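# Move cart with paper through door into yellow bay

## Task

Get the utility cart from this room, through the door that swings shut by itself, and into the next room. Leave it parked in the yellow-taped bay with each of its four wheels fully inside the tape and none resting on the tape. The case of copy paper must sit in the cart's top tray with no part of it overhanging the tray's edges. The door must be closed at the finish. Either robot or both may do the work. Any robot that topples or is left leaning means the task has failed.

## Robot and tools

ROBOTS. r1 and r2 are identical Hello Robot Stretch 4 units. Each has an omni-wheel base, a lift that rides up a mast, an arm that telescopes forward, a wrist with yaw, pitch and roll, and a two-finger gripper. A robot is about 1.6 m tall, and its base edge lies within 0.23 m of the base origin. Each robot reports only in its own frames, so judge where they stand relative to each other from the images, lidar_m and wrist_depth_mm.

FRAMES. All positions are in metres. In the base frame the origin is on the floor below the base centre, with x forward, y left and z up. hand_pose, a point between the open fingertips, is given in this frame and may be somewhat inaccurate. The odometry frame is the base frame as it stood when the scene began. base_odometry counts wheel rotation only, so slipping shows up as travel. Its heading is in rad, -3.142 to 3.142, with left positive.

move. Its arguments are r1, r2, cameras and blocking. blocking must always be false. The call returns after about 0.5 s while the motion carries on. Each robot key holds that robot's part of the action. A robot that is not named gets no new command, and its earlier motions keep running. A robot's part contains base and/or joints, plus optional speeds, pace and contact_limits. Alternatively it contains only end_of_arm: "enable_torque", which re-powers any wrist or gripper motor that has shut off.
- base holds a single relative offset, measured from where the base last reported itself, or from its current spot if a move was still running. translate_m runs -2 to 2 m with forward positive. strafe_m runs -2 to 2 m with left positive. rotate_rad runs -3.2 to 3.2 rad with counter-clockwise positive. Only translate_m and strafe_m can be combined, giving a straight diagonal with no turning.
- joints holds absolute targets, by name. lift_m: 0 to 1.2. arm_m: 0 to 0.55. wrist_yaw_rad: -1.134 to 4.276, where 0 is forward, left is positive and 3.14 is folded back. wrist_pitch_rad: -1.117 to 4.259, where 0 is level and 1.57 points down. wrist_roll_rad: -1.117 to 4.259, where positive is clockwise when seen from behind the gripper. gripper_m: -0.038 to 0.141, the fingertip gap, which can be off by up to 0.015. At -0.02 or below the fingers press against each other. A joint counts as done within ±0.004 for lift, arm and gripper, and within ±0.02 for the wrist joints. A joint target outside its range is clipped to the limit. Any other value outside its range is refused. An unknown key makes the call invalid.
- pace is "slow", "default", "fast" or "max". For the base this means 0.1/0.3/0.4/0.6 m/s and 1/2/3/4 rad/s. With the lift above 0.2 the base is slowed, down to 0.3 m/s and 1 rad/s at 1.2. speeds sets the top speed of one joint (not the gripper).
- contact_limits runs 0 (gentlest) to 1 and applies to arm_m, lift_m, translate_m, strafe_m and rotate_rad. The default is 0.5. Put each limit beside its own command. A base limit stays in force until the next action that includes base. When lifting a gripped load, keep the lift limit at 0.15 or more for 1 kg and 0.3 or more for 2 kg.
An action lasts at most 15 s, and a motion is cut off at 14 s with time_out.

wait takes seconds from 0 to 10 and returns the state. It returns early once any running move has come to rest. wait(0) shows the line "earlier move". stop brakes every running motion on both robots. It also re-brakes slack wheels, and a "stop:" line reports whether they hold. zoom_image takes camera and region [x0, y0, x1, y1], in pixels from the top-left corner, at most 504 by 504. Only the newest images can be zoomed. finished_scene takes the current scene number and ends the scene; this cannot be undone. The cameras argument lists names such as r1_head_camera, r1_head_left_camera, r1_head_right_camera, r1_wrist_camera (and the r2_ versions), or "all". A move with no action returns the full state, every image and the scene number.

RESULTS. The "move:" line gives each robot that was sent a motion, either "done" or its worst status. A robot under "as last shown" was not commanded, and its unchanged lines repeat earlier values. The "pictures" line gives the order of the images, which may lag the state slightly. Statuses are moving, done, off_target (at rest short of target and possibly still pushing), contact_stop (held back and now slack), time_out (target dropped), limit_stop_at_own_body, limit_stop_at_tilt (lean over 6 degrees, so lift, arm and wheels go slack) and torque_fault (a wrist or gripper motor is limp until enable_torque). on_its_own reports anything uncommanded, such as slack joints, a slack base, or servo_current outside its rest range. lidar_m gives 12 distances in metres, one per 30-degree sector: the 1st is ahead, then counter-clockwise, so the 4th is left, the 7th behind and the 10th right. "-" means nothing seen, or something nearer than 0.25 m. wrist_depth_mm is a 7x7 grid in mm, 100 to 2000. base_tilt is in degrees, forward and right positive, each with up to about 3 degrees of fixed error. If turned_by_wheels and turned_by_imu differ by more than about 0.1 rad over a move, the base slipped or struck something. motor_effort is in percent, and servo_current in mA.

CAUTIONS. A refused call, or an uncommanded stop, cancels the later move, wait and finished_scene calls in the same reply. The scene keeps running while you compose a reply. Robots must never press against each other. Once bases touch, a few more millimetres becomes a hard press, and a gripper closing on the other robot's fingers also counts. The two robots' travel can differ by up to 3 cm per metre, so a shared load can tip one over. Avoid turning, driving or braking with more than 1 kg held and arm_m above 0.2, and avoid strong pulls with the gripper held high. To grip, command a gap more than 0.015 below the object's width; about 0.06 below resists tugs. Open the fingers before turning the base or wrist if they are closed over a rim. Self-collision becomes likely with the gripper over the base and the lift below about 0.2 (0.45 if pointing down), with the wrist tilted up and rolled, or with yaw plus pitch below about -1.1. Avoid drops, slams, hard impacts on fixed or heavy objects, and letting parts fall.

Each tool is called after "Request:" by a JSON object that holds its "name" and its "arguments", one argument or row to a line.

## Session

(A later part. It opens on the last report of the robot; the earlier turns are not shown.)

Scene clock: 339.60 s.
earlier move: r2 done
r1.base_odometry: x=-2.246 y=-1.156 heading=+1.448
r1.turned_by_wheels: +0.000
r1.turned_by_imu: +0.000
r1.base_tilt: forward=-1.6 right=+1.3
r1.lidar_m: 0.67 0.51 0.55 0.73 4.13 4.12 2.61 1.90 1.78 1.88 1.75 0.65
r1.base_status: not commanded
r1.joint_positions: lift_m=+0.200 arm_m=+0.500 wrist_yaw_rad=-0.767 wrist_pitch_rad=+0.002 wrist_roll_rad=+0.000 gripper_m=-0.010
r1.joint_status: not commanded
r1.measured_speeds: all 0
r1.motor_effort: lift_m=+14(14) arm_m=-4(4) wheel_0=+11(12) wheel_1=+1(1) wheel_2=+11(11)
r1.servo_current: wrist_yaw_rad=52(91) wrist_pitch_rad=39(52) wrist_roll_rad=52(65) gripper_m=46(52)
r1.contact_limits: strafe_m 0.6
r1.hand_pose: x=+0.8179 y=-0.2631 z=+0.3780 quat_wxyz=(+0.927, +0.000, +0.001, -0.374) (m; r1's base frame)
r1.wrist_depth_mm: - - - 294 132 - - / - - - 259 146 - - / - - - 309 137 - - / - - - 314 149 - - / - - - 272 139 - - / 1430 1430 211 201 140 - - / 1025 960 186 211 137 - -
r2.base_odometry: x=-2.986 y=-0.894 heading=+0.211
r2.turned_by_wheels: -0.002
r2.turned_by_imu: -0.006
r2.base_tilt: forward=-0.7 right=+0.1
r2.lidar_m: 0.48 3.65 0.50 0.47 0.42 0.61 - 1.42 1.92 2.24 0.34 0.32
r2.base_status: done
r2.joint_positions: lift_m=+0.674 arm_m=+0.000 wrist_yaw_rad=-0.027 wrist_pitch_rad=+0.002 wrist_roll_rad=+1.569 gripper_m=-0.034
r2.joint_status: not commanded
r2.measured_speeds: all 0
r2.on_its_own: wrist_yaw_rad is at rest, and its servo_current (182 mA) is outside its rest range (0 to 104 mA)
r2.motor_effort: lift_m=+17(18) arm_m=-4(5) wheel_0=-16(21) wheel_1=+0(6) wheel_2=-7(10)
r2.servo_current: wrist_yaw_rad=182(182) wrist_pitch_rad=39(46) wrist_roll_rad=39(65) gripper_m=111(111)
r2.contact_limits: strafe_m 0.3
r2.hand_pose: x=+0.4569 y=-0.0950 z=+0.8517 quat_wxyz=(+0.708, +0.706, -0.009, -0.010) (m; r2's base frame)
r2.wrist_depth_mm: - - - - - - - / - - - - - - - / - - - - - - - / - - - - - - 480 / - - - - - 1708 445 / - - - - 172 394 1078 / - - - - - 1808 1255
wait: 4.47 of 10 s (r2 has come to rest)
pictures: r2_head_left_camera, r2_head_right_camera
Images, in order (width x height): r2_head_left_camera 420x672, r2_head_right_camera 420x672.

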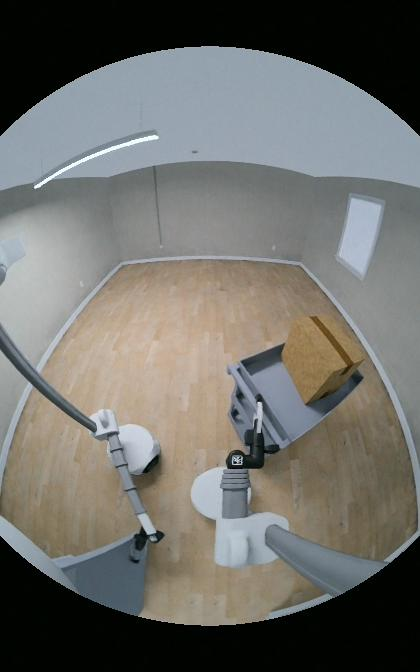

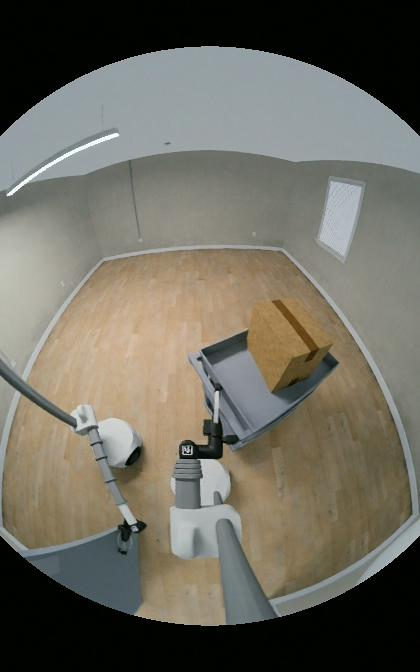

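Request:
{"name": "move", "arguments": {
  "blocking": false,
  "r2": {"base":{"translate_m":-0.6,"strafe_m":0.05},"pace":"slow"}
}}

Request:
{"name": "wait", "arguments": {
  "seconds": 10
}}

Request:
{"name": "move", "arguments": {
  "blocking": false,
  "r2": {"base":{"translate_m":-0.5,"strafe_m":0.04},"pace":"slow"}
}}

Request:
{"name": "wait", "arguments": {
  "seconds": 10,
  "cameras": ["r1_head_left_camera","r2_head_left_camera","r2_head_right_camera"]
}}

Scene clock: 346.70 s.
move: r2 moving
r1: as last shown
r1.lidar_m: 0.67 0.50 0.57 0.73 4.11 4.13 2.63 1.89 1.81 1.86 1.72 0.66
r1.motor_effort: lift_m=+14(14) arm_m=-4(4) wheel_0=+12(12) wheel_1=+1(1) wheel_2=+11(11)
r1.servo_current: wrist_yaw_rad=85(85) wrist_pitch_rad=46(52) wrist_roll_rad=59(65) gripper_m=46(46)
r1.contact_limits: strafe_m 0.6
r1.wrist_depth_mm: - - - 296 132 - - / - - - 260 146 - - / - - - 309 137 - - / - - - 314 150 - - / - - - 272 139 - - / 1430 1397 212 201 140 - - / 1008 960 187 211 137 - -
r2.base_odometry: x=-2.998 y=-0.895 heading=+0.209
r2.turned_by_wheels: -0.002
r2.turned_by_imu: -0.001
r2.base_tilt: forward=-0.6 right=+0.0
r2.lidar_m: 0.48 3.67 0.53 0.44 0.41 0.63 - 1.42 1.89 2.25 0.36 0.31
r2.base_status: translate_m moving; strafe_m moving
r2.joint_positions: lift_m=+0.674 arm_m=+0.000 wrist_yaw_rad=-0.027 wrist_pitch_rad=+0.002 wrist_roll_rad=+1.569 gripper_m=-0.034
r2.joint_status: not commanded
r2.measured_speeds: translate_m=-0.048 strafe_m=+0.004 rotate_rad=+0.002 lift_m=+0.000 arm_m=+0.000 wrist_yaw_rad=+0.000 wrist_pitch_rad=+0.000 wrist_roll_rad=+0.000
r2.motor_effort: lift_m=+18(18) arm_m=-4(4) wheel_0=-14(20) wheel_1=-9(10) wheel_2=+2(6)
r2.servo_current: wrist_yaw_rad=163(182) wrist_pitch_rad=39(46) wrist_roll_rad=46(59) gripper_m=98(104)
r2.hand_pose: x=+0.4569 y=-0.0950 z=+0.8517 quat_wxyz=(+0.708, +0.706, -0.009, -0.010) (m; r2's base frame)
r2.wrist_depth_mm: - - - - - - - / - - - - - - - / - - - - - - - / - - - - - - 480 / - - - - - 1661 1205 / - - - - 171 392 1118 / - - - - - 1808 1229
pictures: none

Scene clock: 353.50 s.
earlier move: r2 done
r1.base_odometry: x=-2.246 y=-1.156 heading=+1.448
r1.turned_by_wheels: +0.000
r1.turned_by_imu: +0.000
r1.base_tilt: forward=-1.6 right=+1.2
r1.lidar_m: 0.65 0.56 0.59 0.73 4.12 4.12 2.60 1.87 1.80 1.88 1.73 0.63
r1.base_status: not commanded
r1.joint_positions: lift_m=+0.200 arm_m=+0.500 wrist_yaw_rad=-0.767 wrist_pitch_rad=+0.002 wrist_roll_rad=+0.000 gripper_m=-0.010
r1.joint_status: not commanded
r1.measured_speeds: all 0
r1.motor_effort: lift_m=+14(14) arm_m=-3(4) wheel_0=+12(12) wheel_1=+1(1) wheel_2=+11(11)
r1.servo_current: wrist_yaw_rad=52(91) wrist_pitch_rad=46(52) wrist_roll_rad=33(65) gripper_m=46(52)
r1.contact_limits: strafe_m 0.6
r1.hand_pose: x=+0.8179 y=-0.2631 z=+0.3780 quat_wxyz=(+0.927, +0.000, +0.001, -0.374) (m; r1's base frame)
r1.wrist_depth_mm: - - - 296 132 - - / - - - 260 146 - - / - - - 309 137 - - / - - - 314 150 - - / - - - 271 140 - - / 1397 1464 212 201 140 - - / 1042 976 187 211 137 - -
r2.base_odometry: x=-3.582 y=-0.970 heading=+0.210
r2.turned_by_wheels: +0.001
r2.turned_by_imu: +0.003
r2.base_tilt: forward=-0.7 right=+0.1
r2.lidar_m: 0.41 0.39 0.37 0.41 0.49 0.70 3.81 0.90 1.12 2.31 2.42 0.38
r2.base_status: done
r2.joint_positions: lift_m=+0.674 arm_m=+0.000 wrist_yaw_rad=+0.005 wrist_pitch_rad=+0.002 wrist_roll_rad=+1.569 gripper_m=-0.034
r2.joint_status: not commanded
r2.measured_speeds: all 0
r2.motor_effort: lift_m=+17(18) arm_m=-4(5) wheel_0=-5(20) wheel_1=-5(10) wheel_2=+5(14)
r2.servo_current: wrist_yaw_rad=46(182) wrist_pitch_rad=39(46) wrist_roll_rad=52(59) gripper_m=98(111)
r2.hand_pose: x=+0.4597 y=-0.0861 z=+0.8517 quat_wxyz=(+0.708, +0.706, +0.002, +0.001) (m; r2's base frame)
r2.wrist_depth_mm: - - 530 126 177 707 - / - 387 379 130 187 - - / - 427 415 139 198 788 - / - 484 462 146 210 - - / - - 512 156 224 - - / - - 185 169 178 1708 517 / - - - - - - 1182
wait: 6.80 of 10 s (r2 has come to rest)
pictures: none

Scene clock: 354.00 s.
move: r2 moving
r1: as last shown
r1.base_tilt: forward=-1.6 right=+1.3
r1.lidar_m: 0.65 0.57 0.58 0.73 4.14 4.12 2.61 1.87 1.81 1.85 1.72 0.64
r1.motor_effort: lift_m=+14(14) arm_m=-3(4) wheel_0=+11(12) wheel_1=+1(1) wheel_2=+11(11)
r1.servo_current: wrist_yaw_rad=85(85) wrist_pitch_rad=52(52) wrist_roll_rad=52(52) gripper_m=46(52)
r1.contact_limits: strafe_m 0.6
r1.wrist_depth_mm: - - - 296 133 - - / - - - 260 147 - - / - - - 309 137 - - / - - - 315 150 - - / - - - 274 139 - - / 1430 1430 213 200 140 - - / 1008 946 187 211 137 - -
r2.base_odometry: x=-3.595 y=-0.972 heading=+0.210
r2.turned_by_wheels: +0.000
r2.turned_by_imu: +0.000
r2.base_tilt: forward=-0.7 right=+0.0
r2.lidar_m: 0.43 0.40 0.39 0.39 0.48 0.65 3.82 0.91 1.06 2.32 2.41 0.40
r2.base_status: translate_m moving; strafe_m moving
r2.joint_positions: lift_m=+0.674 arm_m=+0.000 wrist_yaw_rad=+0.005 wrist_pitch_rad=+0.002 wrist_roll_rad=+1.569 gripper_m=-0.034
r2.joint_status: not commanded
r2.measured_speeds: translate_m=-0.049 strafe_m=+0.003 rotate_rad=-0.002 lift_m=+0.000 arm_m=+0.000 wrist_yaw_rad=+0.000 wrist_pitch_rad=+0.000 wrist_roll_rad=+0.000
r2.motor_effort: lift_m=+17(18) arm_m=-4(4) wheel_0=-4(9) wheel_1=-7(9) wheel_2=+12(12)
r2.servo_current: wrist_yaw_rad=65(65) wrist_pitch_rad=39(39) wrist_roll_rad=39(59) gripper_m=104(104)
r2.hand_pose: x=+0.4597 y=-0.0861 z=+0.8517 quat_wxyz=(+0.708, +0.706, +0.002, +0.001) (m; r2's base frame)
r2.wrist_depth_mm: - - 504 128 179 707 - / - 387 387 132 189 - - / - 424 413 141 200 778 - / - 480 459 149 211 - - / - - 512 157 225 - - / - - 186 169 178 1661 500 / - - - - - - 1229
pictures: none

Scene clock: 359.80 s.
earlier move: r2 done
r1.base_odometry: x=-2.245 y=-1.156 heading=+1.447
r1.turned_by_wheels: -0.001
r1.turned_by_imu: -0.002
r1.base_tilt: forward=-1.6 right=+1.2
r1.lidar_m: 0.46 0.48 2.92 3.03 4.11 4.11 2.63 1.89 1.80 1.88 1.72 0.65
r1.base_status: not commanded
r1.joint_positions: lift_m=+0.200 arm_m=+0.500 wrist_yaw_rad=-0.768 wrist_pitch_rad=+0.002 wrist_roll_rad=+0.000 gripper_m=-0.010
r1.joint_status: not commanded
r1.measured_speeds: all 0
r1.motor_effort: lift_m=+14(14) arm_m=-4(4) wheel_0=+3(12) wheel_1=+0(1) wheel_2=+5(11)
r1.servo_current: wrist_yaw_rad=65(91) wrist_pitch_rad=52(52) wrist_roll_rad=52(72) gripper_m=46(52)
r1.contact_limits: strafe_m 0.6
r1.hand_pose: x=+0.8177 y=-0.2632 z=+0.3780 quat_wxyz=(+0.927, +0.000, +0.001, -0.374) (m; r1's base frame)
r1.wrist_depth_mm: - - - 287 133 - - / - - - 256 147 - - / - - - 300 137 - - / - - - 306 150 - - / - - - 268 140 - - / 732 1308 212 201 141 - - / 544 585 187 185 138 - -
r2.base_odometry: x=-4.079 y=-1.035 heading=+0.211
r2.turned_by_wheels: +0.001
r2.turned_by_imu: +0.002
r2.base_tilt: forward=-0.7 right=+0.1
r2.lidar_m: 0.33 0.36 0.45 0.42 0.43 3.40 3.28 3.31 0.57 1.06 2.46 0.44
r2.base_status: done
r2.joint_positions: lift_m=+0.674 arm_m=+0.000 wrist_yaw_rad=+0.007 wrist_pitch_rad=+0.002 wrist_roll_rad=+1.569 gripper_m=-0.034
r2.joint_status: not commanded
r2.measured_speeds: all 0
r2.motor_effort: lift_m=+17(18) arm_m=-4(5) wheel_0=-3(12) wheel_1=-4(9) wheel_2=+11(17)
r2.servo_current: wrist_yaw_rad=65(65) wrist_pitch_rad=46(46) wrist_roll_rad=46(65) gripper_m=98(111)
r2.hand_pose: x=+0.4599 y=-0.0854 z=+0.8517 quat_wxyz=(+0.708, +0.706, +0.003, +0.002) (m; r2's base frame)
r2.wrist_depth_mm: - - - 195 258 1430 1118 / - - - 190 251 1708 1182 / - - - 185 245 1756 - / - - 439 181 239 831 - / - 449 449 177 234 820 - / - 455 187 173 178 809 - / - - 459 - - - -
wait: 5.80 of 10 s (r2 has come to rest)
pictures: r1_head_left_camera, r2_head_left_camera, r2_head_right_camera
Images, in order (width x height): r1_head_left_camera 420x672, r2_head_left_camera 420x672, r2_head_right_camera 420x672.

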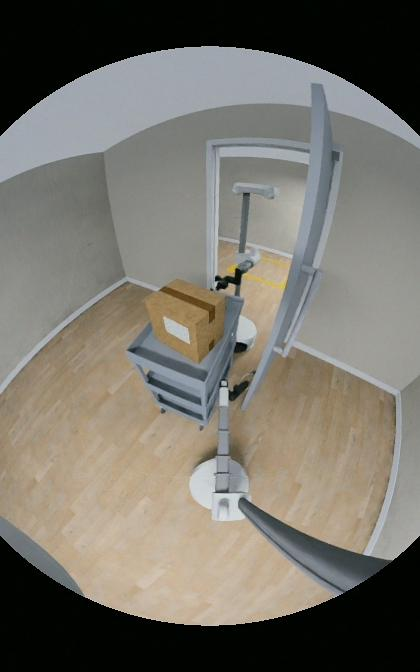

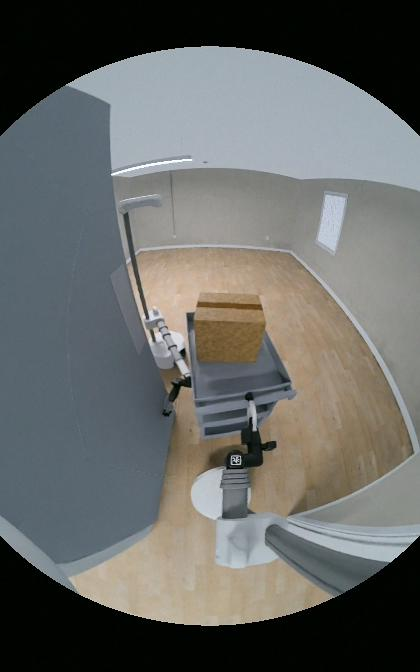

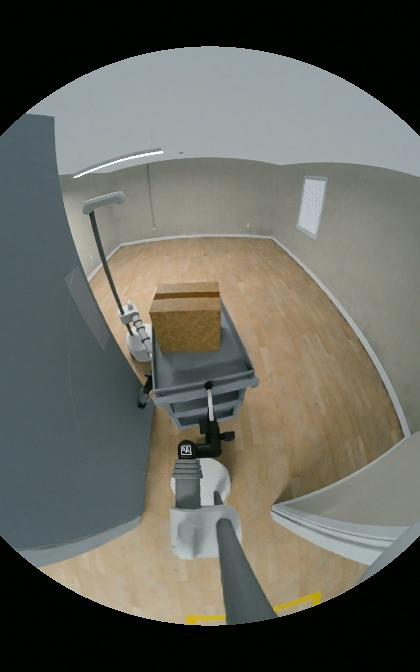

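Request:
{"name": "move", "arguments": {
  "blocking": false,
  "r2": {"base":{"translate_m":-0.4,"strafe_m":-0.11},"pace":"slow"}
}}

Request:
{"name": "wait", "arguments": {
  "seconds": 10,
  "cameras": ["r1_head_left_camera","r2_head_left_camera","r2_head_right_camera"]
}}

Scene clock: 367.20 s.
move: r2 moving
r1: as last shown
r1.turned_by_wheels: +0.000
r1.turned_by_imu: +0.000
r1.base_tilt: forward=-1.5 right=+1.2
r1.lidar_m: 0.47 0.48 2.92 3.03 4.10 4.11 2.62 1.89 1.80 1.86 1.73 0.65
r1.motor_effort: lift_m=+14(14) arm_m=-3(4) wheel_0=+3(4) wheel_1=+1(1) wheel_2=+5(5)
r1.servo_current: wrist_yaw_rad=72(78) wrist_pitch_rad=39(46) wrist_roll_rad=46(59) gripper_m=46(46)
r1.contact_limits: strafe_m 0.6
r1.wrist_depth_mm: - - - 287 124 - - / - - - 253 146 - - / - - - 258 136 - - / - - - 303 138 - - / - - - 310 139 - - / 723 1281 212 200 140 - - / 554 603 187 208 137 - -
r2.base_odometry: x=-4.091 y=-1.041 heading=+0.211
r2.turned_by_wheels: +0.001
r2.turned_by_imu: +0.001
r2.base_tilt: forward=-0.7 right=+0.1
r2.lidar_m: 0.36 0.37 0.44 0.41 0.47 3.35 3.25 3.34 0.55 1.02 2.46 0.45
r2.base_status: translate_m moving; strafe_m moving
r2.joint_positions: lift_m=+0.674 arm_m=+0.000 wrist_yaw_rad=+0.008 wrist_pitch_rad=+0.002 wrist_roll_rad=+1.569 gripper_m=-0.034
r2.joint_status: not commanded
r2.measured_speeds: translate_m=-0.049 strafe_m=-0.012 rotate_rad=+0.000 lift_m=+0.000 arm_m=+0.000 wrist_yaw_rad=+0.015 wrist_pitch_rad=+0.000 wrist_roll_rad=+0.000
r2.motor_effort: lift_m=+17(18) arm_m=-4(5) wheel_0=+0(7) wheel_1=-7(8) wheel_2=+16(17)
r2.servo_current: wrist_yaw_rad=59(72) wrist_pitch_rad=39(46) wrist_roll_rad=46(52) gripper_m=104(117)
r2.hand_pose: x=+0.4600 y=-0.0851 z=+0.8517 quat_wxyz=(+0.708, +0.706, +0.004, +0.002) (m; r2's base frame)
r2.wrist_depth_mm: - - - 192 257 1430 1078 / - - - 189 250 1756 1182 / - - - 184 243 1618 - / - - 445 180 238 831 - / - 452 445 177 235 809 - / - - 188 173 178 809 - / - 462 462 - - - -
pictures: none

Scene clock: 372.10 s.
earlier move: r2 done
r1.base_odometry: x=-2.245 y=-1.156 heading=+1.447
r1.turned_by_wheels: +0.000
r1.turned_by_imu: +0.000
r1.base_tilt: forward=-1.6 right=+1.3
r1.lidar_m: 0.66 0.98 2.91 3.05 4.12 4.11 2.61 1.89 1.79 1.88 1.73 0.65
r1.base_status: not commanded
r1.joint_positions: lift_m=+0.200 arm_m=+0.500 wrist_yaw_rad=-0.768 wrist_pitch_rad=+0.002 wrist_roll_rad=+0.000 gripper_m=-0.010
r1.joint_status: not commanded
r1.measured_speeds: all 0
r1.motor_effort: lift_m=+14(14) arm_m=-3(4) wheel_0=+5(5) wheel_1=+1(2) wheel_2=+7(7)
r1.servo_current: wrist_yaw_rad=65(91) wrist_pitch_rad=39(52) wrist_roll_rad=46(72) gripper_m=33(52)
r1.contact_limits: strafe_m 0.6
r1.hand_pose: x=+0.8177 y=-0.2632 z=+0.3780 quat_wxyz=(+0.927, +0.000, +0.001, -0.374) (m; r1's base frame)
r1.wrist_depth_mm: 1078 - - 296 133 - - / - - - 258 147 - - / - - - 306 137 - - / - - - 267 150 - - / - - - 272 139 - - / 842 1205 211 201 140 - - / - 917 186 210 138 - -
r2.base_odometry: x=-4.447 y=-1.227 heading=+0.211
r2.turned_by_wheels: +0.000
r2.turned_by_imu: +0.003
r2.base_tilt: forward=-0.6 right=+0.1
r2.lidar_m: 0.35 0.36 0.58 0.56 2.54 2.95 2.85 2.93 2.40 0.40 0.43 0.45
r2.base_status: done
r2.joint_positions: lift_m=+0.674 arm_m=+0.000 wrist_yaw_rad=+0.009 wrist_pitch_rad=+0.002 wrist_roll_rad=+1.569 gripper_m=-0.034
r2.joint_status: not commanded
r2.measured_speeds: all 0
r2.motor_effort: lift_m=+18(18) arm_m=-4(5) wheel_0=+0(8) wheel_1=-4(9) wheel_2=+10(19)
r2.servo_current: wrist_yaw_rad=59(72) wrist_pitch_rad=39(52) wrist_roll_rad=46(65) gripper_m=104(117)
r2.hand_pose: x=+0.4601 y=-0.0848 z=+0.8517 quat_wxyz=(+0.708, +0.706, +0.004, +0.003) (m; r2's base frame)
r2.wrist_depth_mm: - - - 202 266 283 285 / - - - 195 256 1708 1205 / - - - 189 249 1756 - / - - 449 183 242 820 - / - 449 445 179 235 809 - / - 449 188 173 178 809 - / - - 452 - - - -
wait: 4.90 of 10 s (r2 has come to rest)
pictures: r1_head_left_camera, r2_head_left_camera, r2_head_right_camera
Images, in order (width x height): r1_head_left_camera 420x672, r2_head_left_camera 420x672, r2_head_right_camera 420x672.

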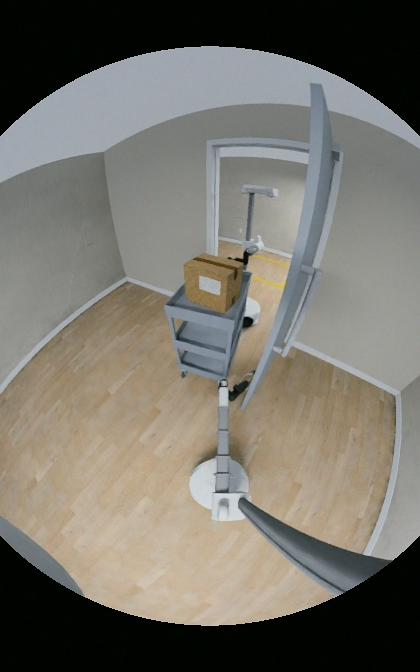

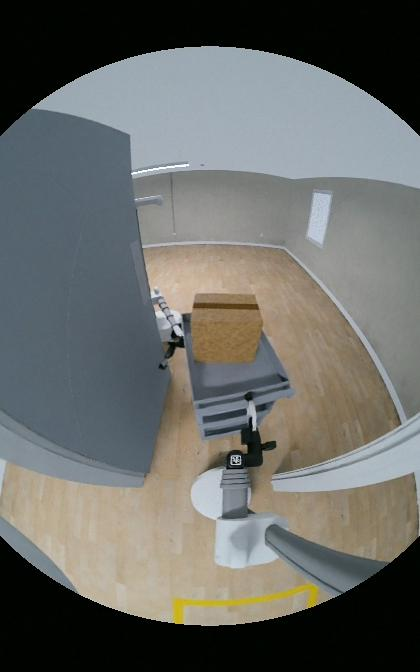

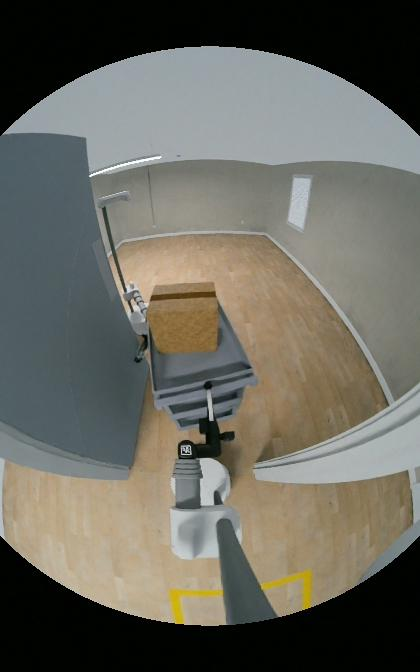

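Request:
{"name": "move", "arguments": {
  "blocking": false,
  "r2": {"base":{"translate_m":-0.35,"strafe_m":0.0},"pace":"slow"}
}}

Request:
{"name": "wait", "arguments": {
  "seconds": 10,
  "cameras": ["r1_head_left_camera","r2_head_left_camera"]
}}

Scene clock: 377.40 s.
move: r2 moving
r1: as last shown
r1.lidar_m: 0.68 0.97 2.92 3.03 4.13 4.12 2.63 1.88 1.79 1.89 1.71 0.64
r1.motor_effort: lift_m=+14(14) arm_m=-3(4) wheel_0=+5(5) wheel_1=+1(1) wheel_2=+7(7)
r1.servo_current: wrist_yaw_rad=72(91) wrist_pitch_rad=39(46) wrist_roll_rad=39(52) gripper_m=46(46)
r1.contact_limits: strafe_m 0.6
r1.wrist_depth_mm: 1060 - - 294 133 - - / - - - 258 147 - - / - - - 304 137 - - / - - - 268 150 - - / - - - 273 139 - - / 842 1182 212 201 141 - - / - 931 187 210 137 - -
r2.base_odometry: x=-4.459 y=-1.229 heading=+0.212
r2.turned_by_wheels: +0.000
r2.turned_by_imu: +0.001
r2.base_tilt: forward=-0.7 right=+0.0
r2.lidar_m: 0.36 0.36 0.56 0.57 2.53 2.96 2.83 2.93 2.39 0.37 0.43 0.46
r2.base_status: translate_m moving; strafe_m moving
r2.joint_positions: lift_m=+0.674 arm_m=+0.000 wrist_yaw_rad=+0.009 wrist_pitch_rad=+0.002 wrist_roll_rad=+1.569 gripper_m=-0.034
r2.joint_status: not commanded
r2.measured_speeds: translate_m=-0.048 strafe_m=+0.000 rotate_rad=+0.002 lift_m=+0.000 arm_m=+0.000 wrist_yaw_rad=+0.000 wrist_pitch_rad=+0.000 wrist_roll_rad=+0.000
r2.motor_effort: lift_m=+17(18) arm_m=-4(4) wheel_0=-3(5) wheel_1=-6(7) wheel_2=+13(16)
r2.servo_current: wrist_yaw_rad=65(65) wrist_pitch_rad=46(46) wrist_roll_rad=46(59) gripper_m=98(104)
r2.hand_pose: x=+0.4601 y=-0.0848 z=+0.8517 quat_wxyz=(+0.708, +0.706, +0.004, +0.003) (m; r2's base frame)
r2.wrist_depth_mm: - - - 202 267 286 285 / - - - 195 256 1708 1205 / - - - 189 249 1808 - / - - 449 184 242 820 - / - 449 449 179 235 809 - / - 452 188 173 177 809 - / - - 449 - - - -
pictures: none

Scene clock: 381.67 s.
earlier move: r2 done
r1.base_odometry: x=-2.245 y=-1.156 heading=+1.447
r1.turned_by_wheels: +0.000
r1.turned_by_imu: +0.000
r1.base_tilt: forward=-1.6 right=+1.2
r1.lidar_m: 0.65 2.30 2.91 3.04 4.12 4.12 2.60 1.90 1.81 1.87 1.73 0.63
r1.base_status: not commanded
r1.joint_positions: lift_m=+0.200 arm_m=+0.500 wrist_yaw_rad=-0.768 wrist_pitch_rad=+0.002 wrist_roll_rad=+0.000 gripper_m=-0.010
r1.joint_status: not commanded
r1.measured_speeds: all 0
r1.motor_effort: lift_m=+14(14) arm_m=-4(4) wheel_0=+4(6) wheel_1=+1(2) wheel_2=+7(7)
r1.servo_current: wrist_yaw_rad=59(91) wrist_pitch_rad=39(52) wrist_roll_rad=46(78) gripper_m=39(52)
r1.contact_limits: strafe_m 0.6
r1.hand_pose: x=+0.8177 y=-0.2632 z=+0.3780 quat_wxyz=(+0.927, +0.000, +0.001, -0.374) (m; r1's base frame)
r1.wrist_depth_mm: - - - 294 133 - - / - - - 258 147 - - / 917 - - 307 137 - - / - - - 268 150 - - / 1205 - - 272 139 - - / - 1308 212 201 140 - - / - 976 187 211 137 - -
r2.base_odometry: x=-4.789 y=-1.300 heading=+0.210
r2.turned_by_wheels: -0.001
r2.turned_by_imu: -0.002
r2.base_tilt: forward=-0.6 right=+0.1
r2.lidar_m: 0.35 0.38 0.66 1.17 2.56 2.62 2.47 2.58 2.40 1.45 0.49 0.44
r2.base_status: done
r2.joint_positions: lift_m=+0.674 arm_m=+0.000 wrist_yaw_rad=-0.002 wrist_pitch_rad=+0.002 wrist_roll_rad=+1.569 gripper_m=-0.034
r2.joint_status: not commanded
r2.measured_speeds: all 0
r2.motor_effort: lift_m=+18(18) arm_m=-4(5) wheel_0=-8(14) wheel_1=-6(8) wheel_2=+5(16)
r2.servo_current: wrist_yaw_rad=52(65) wrist_pitch_rad=46(52) wrist_roll_rad=52(59) gripper_m=104(111)
r2.hand_pose: x=+0.4591 y=-0.0881 z=+0.8517 quat_wxyz=(+0.708, +0.706, +0.000, -0.001) (m; r2's base frame)
r2.wrist_depth_mm: - - - 194 258 1397 1060 / - - - 190 251 1808 1182 / - - - 185 244 1756 - / - - 445 180 238 788 - / - 452 449 177 233 820 - / - 459 185 173 177 809 - / - - 455 - - - -
wait: 4.27 of 10 s (r2 has come to rest)
pictures: r1_head_left_camera, r2_head_left_camera
Images, in order (width x height): r1_head_left_camera 420x672, r2_head_left_camera 420x672.

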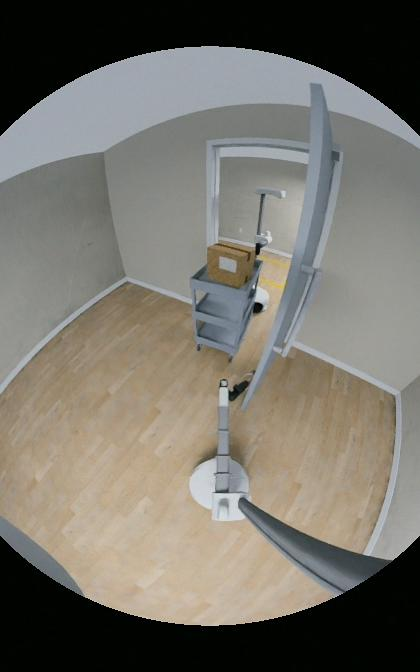

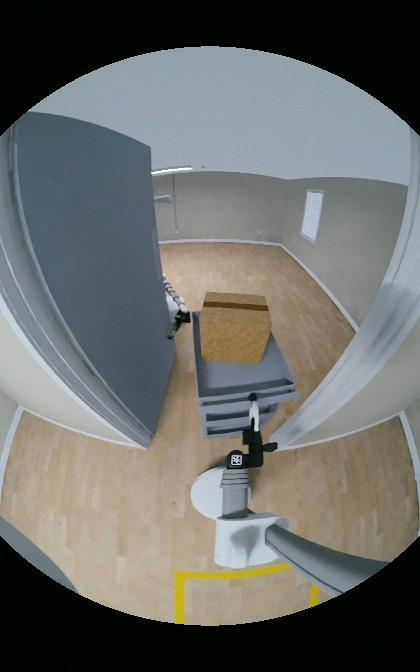

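Request:
{"name": "move", "arguments": {
  "blocking": false,
  "r2": {"base":{"translate_m":-0.5,"strafe_m":0.03},"pace":"slow"}
}}

Request:
{"name": "wait", "arguments": {
  "seconds": 10,
  "cameras": ["r2_head_camera","r2_head_left_camera"]
}}

Scene clock: 386.70 s.
move: r2 moving
r1: as last shown
r1.base_tilt: forward=-1.6 right=+1.3
r1.lidar_m: 0.63 2.28 2.92 3.02 4.13 4.14 2.60 1.91 1.80 1.88 1.70 0.64
r1.motor_effort: lift_m=+14(14) arm_m=-3(4) wheel_0=+5(5) wheel_1=+1(1) wheel_2=+7(7)
r1.servo_current: wrist_yaw_rad=46(98) wrist_pitch_rad=39(46) wrist_roll_rad=46(59) gripper_m=46(46)
r1.contact_limits: strafe_m 0.6
r1.wrist_depth_mm: - - - 293 133 - - / - - - 258 147 - - / 917 - - 306 137 - - / - - - 267 150 - - / 1182 - - 271 140 - - / - 1281 211 201 140 - - / - 960 186 210 137 - -
r2.base_odometry: x=-4.801 y=-1.302 heading=+0.210
r2.turned_by_wheels: -0.001
r2.turned_by_imu: +0.000
r2.base_tilt: forward=-0.7 right=+0.1
r2.lidar_m: 0.35 0.37 0.69 1.23 2.53 2.62 2.47 2.56 2.37 1.48 0.54 0.43
r2.base_status: translate_m moving; strafe_m moving
r2.joint_positions: lift_m=+0.674 arm_m=+0.000 wrist_yaw_rad=-0.002 wrist_pitch_rad=+0.002 wrist_roll_rad=+1.569 gripper_m=-0.034
r2.joint_status: not commanded
r2.measured_speeds: translate_m=-0.048 strafe_m=+0.003 rotate_rad=+0.000 lift_m=+0.000 arm_m=+0.000 wrist_yaw_rad=+0.000 wrist_pitch_rad=+0.000 wrist_roll_rad=+0.000
r2.motor_effort: lift_m=+17(18) arm_m=-4(4) wheel_0=-13(14) wheel_1=-6(9) wheel_2=+10(12)
r2.servo_current: wrist_yaw_rad=46(52) wrist_pitch_rad=39(46) wrist_roll_rad=46(52) gripper_m=104(104)
r2.hand_pose: x=+0.4591 y=-0.0881 z=+0.8517 quat_wxyz=(+0.708, +0.706, +0.000, -0.001) (m; r2's base frame)
r2.wrist_depth_mm: - - - 193 257 1430 1060 / - - - 189 251 1756 1182 / - - - 183 244 1618 - / - - 445 180 239 831 - / - 452 449 177 234 809 - / - 459 185 172 169 798 - / - - 459 - - - -
pictures: none

Scene clock: 392.50 s.
earlier move: r2 done
r1.base_odometry: x=-2.245 y=-1.156 heading=+1.447
r1.turned_by_wheels: +0.000
r1.turned_by_imu: +0.000
r1.base_tilt: forward=-1.6 right=+1.3
r1.lidar_m: 0.68 2.31 2.91 3.03 4.14 4.11 2.61 1.89 1.80 1.87 1.73 0.65
r1.base_status: not commanded
r1.joint_positions: lift_m=+0.200 arm_m=+0.500 wrist_yaw_rad=-0.768 wrist_pitch_rad=+0.002 wrist_roll_rad=+0.000 gripper_m=-0.010
r1.joint_status: not commanded
r1.measured_speeds: all 0
r1.motor_effort: lift_m=+14(14) arm_m=-4(4) wheel_0=+5(6) wheel_1=+1(2) wheel_2=+7(7)
r1.servo_current: wrist_yaw_rad=59(98) wrist_pitch_rad=46(52) wrist_roll_rad=33(65) gripper_m=46(52)
r1.contact_limits: strafe_m 0.6
r1.hand_pose: x=+0.8177 y=-0.2632 z=+0.3780 quat_wxyz=(+0.927, +0.000, +0.001, -0.374) (m; r1's base frame)
r1.wrist_depth_mm: - - - 296 133 - - / - - - 258 146 - - / - - - 306 137 - - / - - - 267 150 - - / - 1756 - 271 139 - - / 798 1308 213 200 140 - - / 960 960 187 211 137 - -
r2.base_odometry: x=-5.284 y=-1.375 heading=+0.210
r2.turned_by_wheels: +0.000
r2.turned_by_imu: -0.002
r2.base_tilt: forward=-0.6 right=+0.1
r2.lidar_m: 0.41 0.39 1.15 2.41 2.51 2.11 1.98 2.05 2.41 2.31 1.22 0.42
r2.base_status: done
r2.joint_positions: lift_m=+0.674 arm_m=+0.000 wrist_yaw_rad=-0.003 wrist_pitch_rad=+0.002 wrist_roll_rad=+1.569 gripper_m=-0.034
r2.joint_status: not commanded
r2.measured_speeds: all 0
r2.motor_effort: lift_m=+17(18) arm_m=-4(5) wheel_0=-9(15) wheel_1=-5(9) wheel_2=+4(12)
r2.servo_current: wrist_yaw_rad=46(65) wrist_pitch_rad=46(46) wrist_roll_rad=46(65) gripper_m=104(111)
r2.hand_pose: x=+0.4590 y=-0.0884 z=+0.8517 quat_wxyz=(+0.708, +0.706, -0.001, -0.002) (m; r2's base frame)
r2.wrist_depth_mm: - - - 166 224 - - / - - - 167 224 1576 - / - - 433 169 228 820 - / - 449 442 228 229 820 - / - - 459 171 230 831 - / - - 185 172 170 - - / - - 500 - - - -
wait: 5.80 of 10 s (r2 has come to rest)
pictures: r2_head_camera, r2_head_left_camera
Images, in order (width x height): r2_head_camera 420x560, r2_head_left_camera 420x672.

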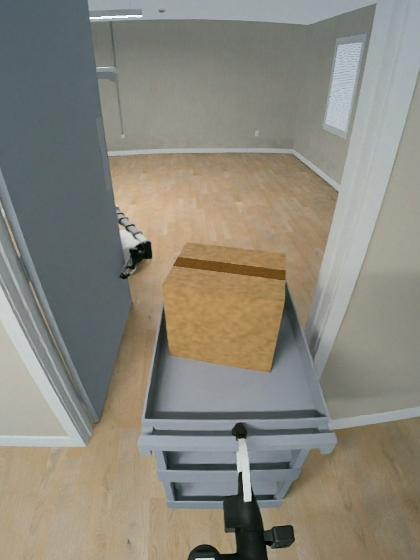

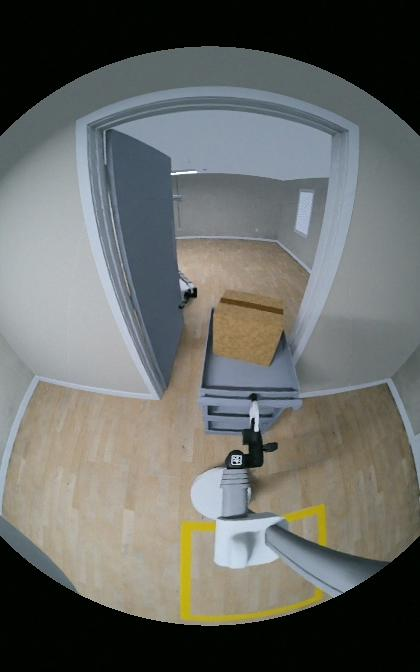

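Request:
{"name": "move", "arguments": {
  "blocking": false,
  "r2": {"base":{"translate_m":-0.6,"strafe_m":-0.10},"pace":"slow"}
}}

Request:
{"name": "wait", "arguments": {
  "seconds": 10,
  "cameras": ["r2_head_left_camera"]
}}

Request:
{"name": "move", "arguments": {
  "blocking": false,
  "r2": {"base":{"translate_m":-0.6,"strafe_m":-0.06},"pace":"slow"}
}}

Request:
{"name": "wait", "arguments": {
  "seconds": 10,
  "cameras": ["r2_head_camera","r2_head_left_camera"]
}}

Scene clock: 404.40 s.
move: r2 moving
r1: as last shown
r1.lidar_m: 0.66 2.32 2.92 3.04 4.13 4.12 2.62 1.90 1.81 1.88 1.73 0.64
r1.motor_effort: lift_m=+14(14) arm_m=-4(4) wheel_0=+4(5) wheel_1=+1(1) wheel_2=+7(7)
r1.servo_current: wrist_yaw_rad=59(78) wrist_pitch_rad=39(46) wrist_roll_rad=39(52) gripper_m=46(52)
r1.contact_limits: strafe_m 0.6
r1.wrist_depth_mm: - - - 294 133 - - / - - - 258 147 - - / - - - 307 137 - - / - - - 267 150 - - / - 1756 - 273 139 - - / - 1308 212 201 141 - - / 960 946 187 211 137 - -
r2.base_odometry: x=-5.296 y=-1.379 heading=+0.209
r2.turned_by_wheels: -0.001
r2.turned_by_imu: +0.000
r2.base_tilt: forward=-0.7 right=+0.0
r2.lidar_m: 0.40 0.40 1.14 2.42 2.51 2.10 1.98 2.06 2.39 2.30 1.22 0.43
r2.base_status: translate_m moving; strafe_m moving
r2.joint_positions: lift_m=+0.674 arm_m=+0.000 wrist_yaw_rad=-0.003 wrist_pitch_rad=+0.002 wrist_roll_rad=+1.569 gripper_m=-0.034
r2.joint_status: not commanded
r2.measured_speeds: translate_m=-0.047 strafe_m=-0.008 rotate_rad=+0.002 lift_m=+0.000 arm_m=+0.000 wrist_yaw_rad=+0.000 wrist_pitch_rad=+0.000 wrist_roll_rad=+0.000
r2.motor_effort: lift_m=+17(18) arm_m=-4(5) wheel_0=-10(10) wheel_1=-9(9) wheel_2=+9(11)
r2.servo_current: wrist_yaw_rad=46(52) wrist_pitch_rad=39(46) wrist_roll_rad=59(59) gripper_m=98(104)
r2.hand_pose: x=+0.4590 y=-0.0884 z=+0.8517 quat_wxyz=(+0.708, +0.706, -0.001, -0.002) (m; r2's base frame)
r2.wrist_depth_mm: - - - 165 223 - - / - - - 167 224 1618 - / - - 430 168 226 820 - / - 449 442 228 228 831 - / - - 459 170 230 842 - / - - 185 172 170 - - / - - 496 - - - -
pictures: none

Scene clock: 411.23 s.
earlier move: r2 done
r1.base_odometry: x=-2.245 y=-1.156 heading=+1.447
r1.turned_by_wheels: +0.000
r1.turned_by_imu: +0.000
r1.base_tilt: forward=-1.5 right=+1.3
r1.lidar_m: 0.66 2.31 2.92 3.04 4.11 4.12 2.64 1.91 1.81 1.90 1.74 0.64
r1.base_status: not commanded
r1.joint_positions: lift_m=+0.200 arm_m=+0.500 wrist_yaw_rad=-0.768 wrist_pitch_rad=+0.002 wrist_roll_rad=+0.000 gripper_m=-0.010
r1.joint_status: not commanded
r1.measured_speeds: all 0
r1.motor_effort: lift_m=+14(14) arm_m=-4(4) wheel_0=+5(6) wheel_1=+1(2) wheel_2=+7(7)
r1.servo_current: wrist_yaw_rad=65(98) wrist_pitch_rad=39(52) wrist_roll_rad=39(78) gripper_m=46(52)
r1.contact_limits: strafe_m 0.6
r1.hand_pose: x=+0.8177 y=-0.2632 z=+0.3780 quat_wxyz=(+0.927, +0.000, +0.001, -0.374) (m; r1's base frame)
r1.wrist_depth_mm: - - - 294 133 - - / 1430 - - 259 147 - - / - - - 307 137 - - / - - - 267 150 - - / - - - 272 140 - - / 1430 1430 211 201 140 - - / 1008 946 186 210 137 - -
r2.base_odometry: x=-5.850 y=-1.597 heading=+0.210
r2.turned_by_wheels: +0.001
r2.turned_by_imu: +0.004
r2.base_tilt: forward=-0.7 right=+0.1
r2.lidar_m: 0.39 0.42 2.00 2.51 2.06 1.47 1.38 1.43 1.95 2.20 2.07 0.40
r2.base_status: done
r2.joint_positions: lift_m=+0.674 arm_m=+0.000 wrist_yaw_rad=+0.006 wrist_pitch_rad=+0.002 wrist_roll_rad=+1.569 gripper_m=-0.034
r2.joint_status: not commanded
r2.measured_speeds: all 0
r2.motor_effort: lift_m=+17(18) arm_m=-4(5) wheel_0=-1(11) wheel_1=-5(10) wheel_2=+10(14)
r2.servo_current: wrist_yaw_rad=59(72) wrist_pitch_rad=46(46) wrist_roll_rad=52(65) gripper_m=104(111)
r2.hand_pose: x=+0.4599 y=-0.0857 z=+0.8517 quat_wxyz=(+0.708, +0.706, +0.003, +0.002) (m; r2's base frame)
r2.wrist_depth_mm: - - - 155 211 - - / - - - 159 216 - - / - 430 427 162 220 798 - / - 452 445 165 224 788 - / - - 466 168 228 - - / - - 187 172 178 - - / - - - - - - 508
wait: 6.83 of 10 s (r2 has come to rest)
pictures: r2_head_left_camera
Images, in order (width x height): r2_head_left_camera 420x672.

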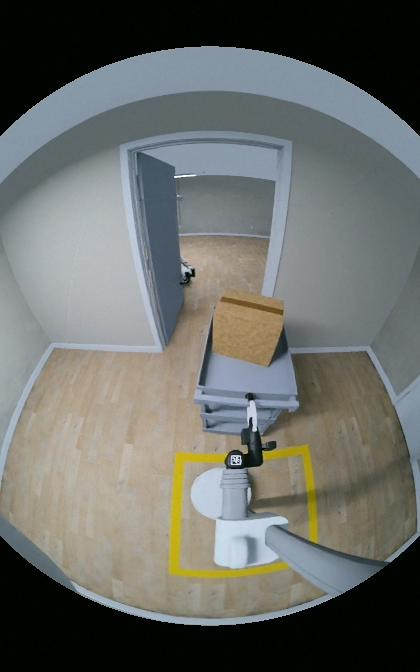

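Scene clock: 411.73 s.
move: r2 moving
r1: as last shown
r1.base_tilt: forward=-1.6 right=+1.3
r1.lidar_m: 0.66 2.35 2.94 3.01 4.13 4.13 2.62 1.88 1.80 1.88 1.72 0.64
r1.motor_effort: lift_m=+14(14) arm_m=-4(4) wheel_0=+4(5) wheel_1=+1(2) wheel_2=+7(7)
r1.servo_current: wrist_yaw_rad=78(78) wrist_pitch_rad=39(46) wrist_roll_rad=52(59) gripper_m=46(46)
r1.contact_limits: strafe_m 0.6
r1.wrist_depth_mm: - - - 294 133 - - / 1464 - - 259 147 - - / - - - 304 137 - - / - - - 267 150 - - / - - - 272 140 - - / 1430 1430 213 200 140 - - / 1025 946 186 211 137 - -
r2.base_odometry: x=-5.862 y=-1.601 heading=+0.210
r2.turned_by_wheels: +0.000
r2.turned_by_imu: +0.000
r2.base_tilt: forward=-0.6 right=+0.1
r2.lidar_m: 0.37 0.44 1.99 2.50 2.03 1.46 1.36 1.43 1.92 2.21 2.10 0.43
r2.base_status: translate_m moving; strafe_m moving
r2.joint_positions: lift_m=+0.674 arm_m=+0.000 wrist_yaw_rad=+0.006 wrist_pitch_rad=+0.002 wrist_roll_rad=+1.569 gripper_m=-0.034
r2.joint_status: not commanded
r2.measured_speeds: translate_m=-0.048 strafe_m=-0.005 rotate_rad=+0.002 lift_m=+0.000 arm_m=+0.000 wrist_yaw_rad=+0.000 wrist_pitch_rad=+0.000 wrist_roll_rad=+0.000
r2.motor_effort: lift_m=+17(18) arm_m=-4(4) wheel_0=-3(4) wheel_1=-7(8) wheel_2=+14(17)
r2.servo_current: wrist_yaw_rad=52(59) wrist_pitch_rad=52(52) wrist_roll_rad=52(52) gripper_m=104(111)
r2.hand_pose: x=+0.4599 y=-0.0857 z=+0.8517 quat_wxyz=(+0.708, +0.706, +0.003, +0.002) (m; r2's base frame)
r2.wrist_depth_mm: - - - 156 211 - - / - - - 158 214 768 - / - 427 421 162 220 809 - / - 449 442 165 224 778 - / - - 466 168 229 - - / - - 186 172 178 - - / - - - - - - 504
pictures: none

Scene clock: 418.53 s.
earlier move: r2 done
r1.base_odometry: x=-2.245 y=-1.156 heading=+1.447
r1.turned_by_wheels: +0.000
r1.turned_by_imu: +0.000
r1.base_tilt: forward=-1.6 right=+1.3
r1.lidar_m: 0.67 2.32 2.92 3.02 4.13 4.13 2.61 1.90 1.80 1.87 1.72 0.64
r1.base_status: not commanded
r1.joint_positions: lift_m=+0.200 arm_m=+0.500 wrist_yaw_rad=-0.768 wrist_pitch_rad=+0.002 wrist_roll_rad=+0.000 gripper_m=-0.010
r1.joint_status: not commanded
r1.measured_speeds: all 0
r1.motor_effort: lift_m=+14(14) arm_m=-3(4) wheel_0=+5(6) wheel_1=+1(2) wheel_2=+7(7)
r1.servo_current: wrist_yaw_rad=72(91) wrist_pitch_rad=46(52) wrist_roll_rad=72(72) gripper_m=39(52)
r1.contact_limits: strafe_m 0.6
r1.hand_pose: x=+0.8177 y=-0.2632 z=+0.3780 quat_wxyz=(+0.927, +0.000, +0.001, -0.374) (m; r1's base frame)
r1.wrist_depth_mm: - - - 293 133 - - / - - - 258 147 - - / - - - 306 137 - - / - - - 267 150 - - / - - - 273 139 - - / 1430 1397 212 201 140 - - / 1025 960 186 211 137 - -
r2.base_odometry: x=-6.424 y=-1.781 heading=+0.210
r2.turned_by_wheels: -0.001
r2.turned_by_imu: +0.000
r2.base_tilt: forward=-0.7 right=+0.0
r2.lidar_m: 0.41 0.45 2.65 2.55 1.17 0.82 0.78 0.82 1.14 2.19 2.26 0.42
r2.base_status: done
r2.joint_positions: lift_m=+0.674 arm_m=+0.000 wrist_yaw_rad=+0.000 wrist_pitch_rad=+0.002 wrist_roll_rad=+1.569 gripper_m=-0.034
r2.joint_status: not commanded
r2.measured_speeds: all 0
r2.motor_effort: lift_m=+18(18) arm_m=-4(5) wheel_0=-5(10) wheel_1=-6(9) wheel_2=+6(17)
r2.servo_current: wrist_yaw_rad=39(65) wrist_pitch_rad=39(52) wrist_roll_rad=46(59) gripper_m=91(111)
r2.hand_pose: x=+0.4593 y=-0.0874 z=+0.8517 quat_wxyz=(+0.708, +0.706, +0.001, -0.001) (m; r2's base frame)
r2.wrist_depth_mm: - - - 151 206 1618 - / - - 466 208 211 788 - / - 415 418 158 216 798 - / 1756 455 442 163 222 - - / 1808 1863 473 168 228 - - / 1756 - 185 172 177 - - / 1808 - - - - - 504
wait: 6.80 of 10 s (r2 has come to rest)
pictures: r2_head_camera, r2_head_left_camera
Images, in order (width x height): r2_head_camera 420x560, r2_head_left_camera 420x672.

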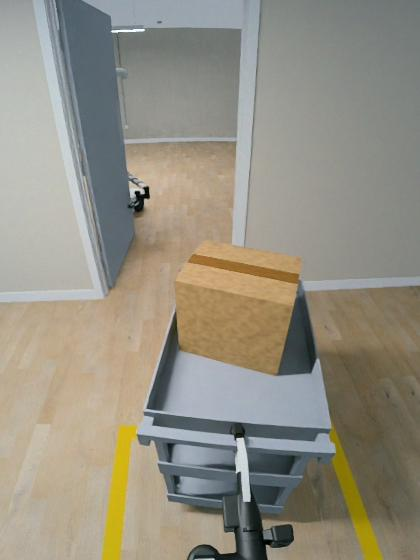

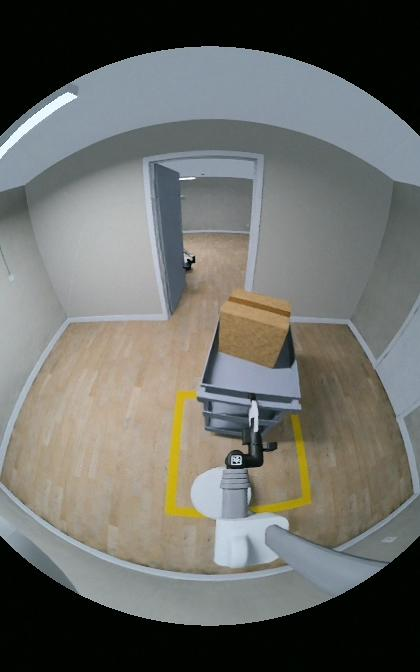

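Request:
{"name": "move", "arguments": {
  "blocking": false,
  "r2": {"base":{"translate_m":-0.42,"strafe_m":0.0},"pace":"slow"}
}}

Request:
{"name": "wait", "arguments": {
  "seconds": 10,
  "cameras": ["r2_head_camera","r2_head_left_camera"]
}}

Request:
{"name": "zoom_image", "arguments": {
  "camera": "r2_head_camera",
  "region": [50, 340, 400, 560]
}}

Scene clock: 432.73 s.
move: r2 moving
r1: as last shown
r1.lidar_m: 0.69 2.33 2.92 3.05 4.12 4.10 2.60 1.89 1.79 1.88 1.73 0.64
r1.servo_current: wrist_yaw_rad=52(78) wrist_pitch_rad=39(46) wrist_roll_rad=52(65) gripper_m=46(52)
r1.contact_limits: strafe_m 0.6
r1.wrist_depth_mm: - - - 294 132 - - / - - - 259 147 - - / - - - 307 137 - - / - - - 270 149 - - / - - - 272 139 - - / 1464 1430 212 200 140 - - / 1008 960 187 211 137 - -
r2.base_odometry: x=-6.436 y=-1.784 heading=+0.209
r2.turned_by_wheels: -0.001
r2.turned_by_imu: +0.000
r2.base_tilt: forward=-0.6 right=+0.1
r2.lidar_m: 0.41 0.45 2.68 2.54 1.13 0.81 0.77 0.80 1.08 2.19 2.28 0.42
r2.base_status: translate_m moving; strafe_m moving
r2.joint_positions: lift_m=+0.674 arm_m=+0.000 wrist_yaw_rad=+0.000 wrist_pitch_rad=+0.002 wrist_roll_rad=+1.569 gripper_m=-0.034
r2.joint_status: not commanded
r2.measured_speeds: translate_m=-0.049 strafe_m=+0.000 rotate_rad=+0.000 lift_m=+0.000 arm_m=+0.000 wrist_yaw_rad=+0.000 wrist_pitch_rad=+0.000 wrist_roll_rad=+0.000
r2.motor_effort: lift_m=+17(18) arm_m=-4(4) wheel_0=-10(10) wheel_1=-8(9) wheel_2=+10(11)
r2.servo_current: wrist_yaw_rad=52(52) wrist_pitch_rad=39(46) wrist_roll_rad=33(59) gripper_m=104(111)
r2.hand_pose: x=+0.4593 y=-0.0874 z=+0.8517 quat_wxyz=(+0.708, +0.706, +0.001, -0.001) (m; r2's base frame)
r2.wrist_depth_mm: - - - 151 206 1618 - / - - 462 208 211 788 - / - 418 415 158 216 788 - / 1863 449 445 164 222 - - / 1808 1808 477 168 229 - - / 1808 - 185 171 177 - - / 1756 1808 - - - - 504
pictures: none

Scene clock: 437.70 s.
earlier move: r2 done
r1.base_odometry: x=-2.245 y=-1.156 heading=+1.447
r1.turned_by_wheels: +0.000
r1.turned_by_imu: +0.000
r1.base_tilt: forward=-1.6 right=+1.3
r1.lidar_m: 0.66 2.33 2.91 3.05 4.12 4.13 2.62 1.89 1.79 1.86 1.74 0.64
r1.base_status: not commanded
r1.joint_positions: lift_m=+0.200 arm_m=+0.500 wrist_yaw_rad=-0.768 wrist_pitch_rad=+0.002 wrist_roll_rad=+0.000 gripper_m=-0.010
r1.joint_status: not commanded
r1.measured_speeds: all 0
r1.motor_effort: lift_m=+14(14) arm_m=-4(4) wheel_0=+5(6) wheel_1=+1(2) wheel_2=+7(7)
r1.servo_current: wrist_yaw_rad=52(85) wrist_pitch_rad=39(52) wrist_roll_rad=52(65) gripper_m=46(52)
r1.contact_limits: strafe_m 0.6
r1.hand_pose: x=+0.8177 y=-0.2632 z=+0.3780 quat_wxyz=(+0.927, +0.000, +0.001, -0.374) (m; r1's base frame)
r1.wrist_depth_mm: - - - 294 133 - - / - - - 260 147 - - / - - - 306 137 - - / - - - 267 150 - - / - - - 273 139 - - / 1430 1430 212 202 140 - - / 1008 960 187 211 137 - -
r2.base_odometry: x=-6.834 y=-1.868 heading=+0.209
r2.turned_by_wheels: +0.000
r2.turned_by_imu: -0.002
r2.base_tilt: forward=-0.7 right=+0.1
r2.lidar_m: 0.42 0.49 2.66 1.70 0.56 0.38 0.36 0.38 0.53 1.34 2.29 0.41
r2.base_status: done
r2.joint_positions: lift_m=+0.674 arm_m=+0.000 wrist_yaw_rad=-0.004 wrist_pitch_rad=+0.002 wrist_roll_rad=+1.569 gripper_m=-0.034
r2.joint_status: not commanded
r2.measured_speeds: all 0
r2.motor_effort: lift_m=+17(18) arm_m=-4(5) wheel_0=-9(16) wheel_1=-6(9) wheel_2=+3(12)
r2.servo_current: wrist_yaw_rad=52(65) wrist_pitch_rad=39(46) wrist_roll_rad=52(65) gripper_m=98(111)
r2.hand_pose: x=+0.4589 y=-0.0887 z=+0.8517 quat_wxyz=(+0.708, +0.706, -0.001, -0.002) (m; r2's base frame)
r2.wrist_depth_mm: - - - 139 191 - - / - 484 413 145 200 - - / - 427 415 149 208 798 - / - 466 452 156 217 - - / - - 492 163 227 - - / - - 186 171 178 1756 - / - - - - - 1756 488
wait: 4.97 of 10 s (r2 has come to rest)
pictures: r2_head_camera, r2_head_left_camera
Images, in order (width x height): r2_head_camera 420x560, r2_head_left_camera 420x672.

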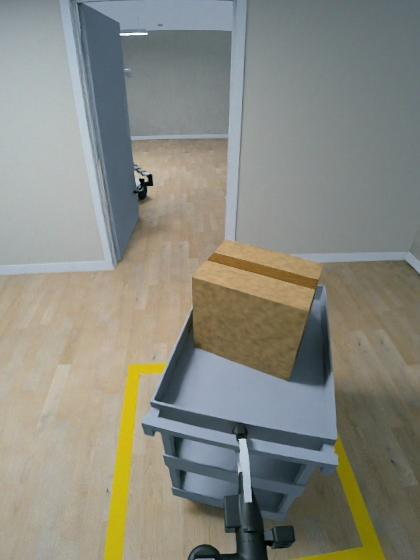

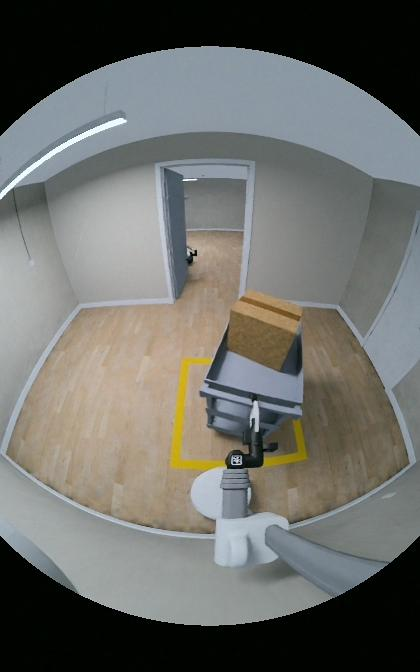

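Scaled by 1.440 from the camera's 420x560 image, which has a finer 1200x1600 frame.

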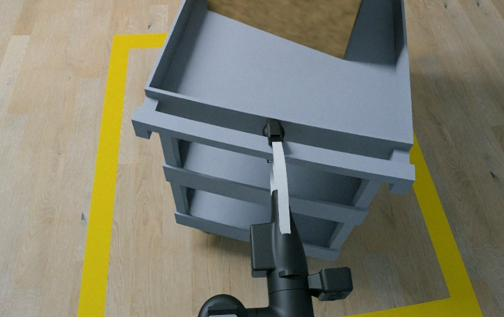

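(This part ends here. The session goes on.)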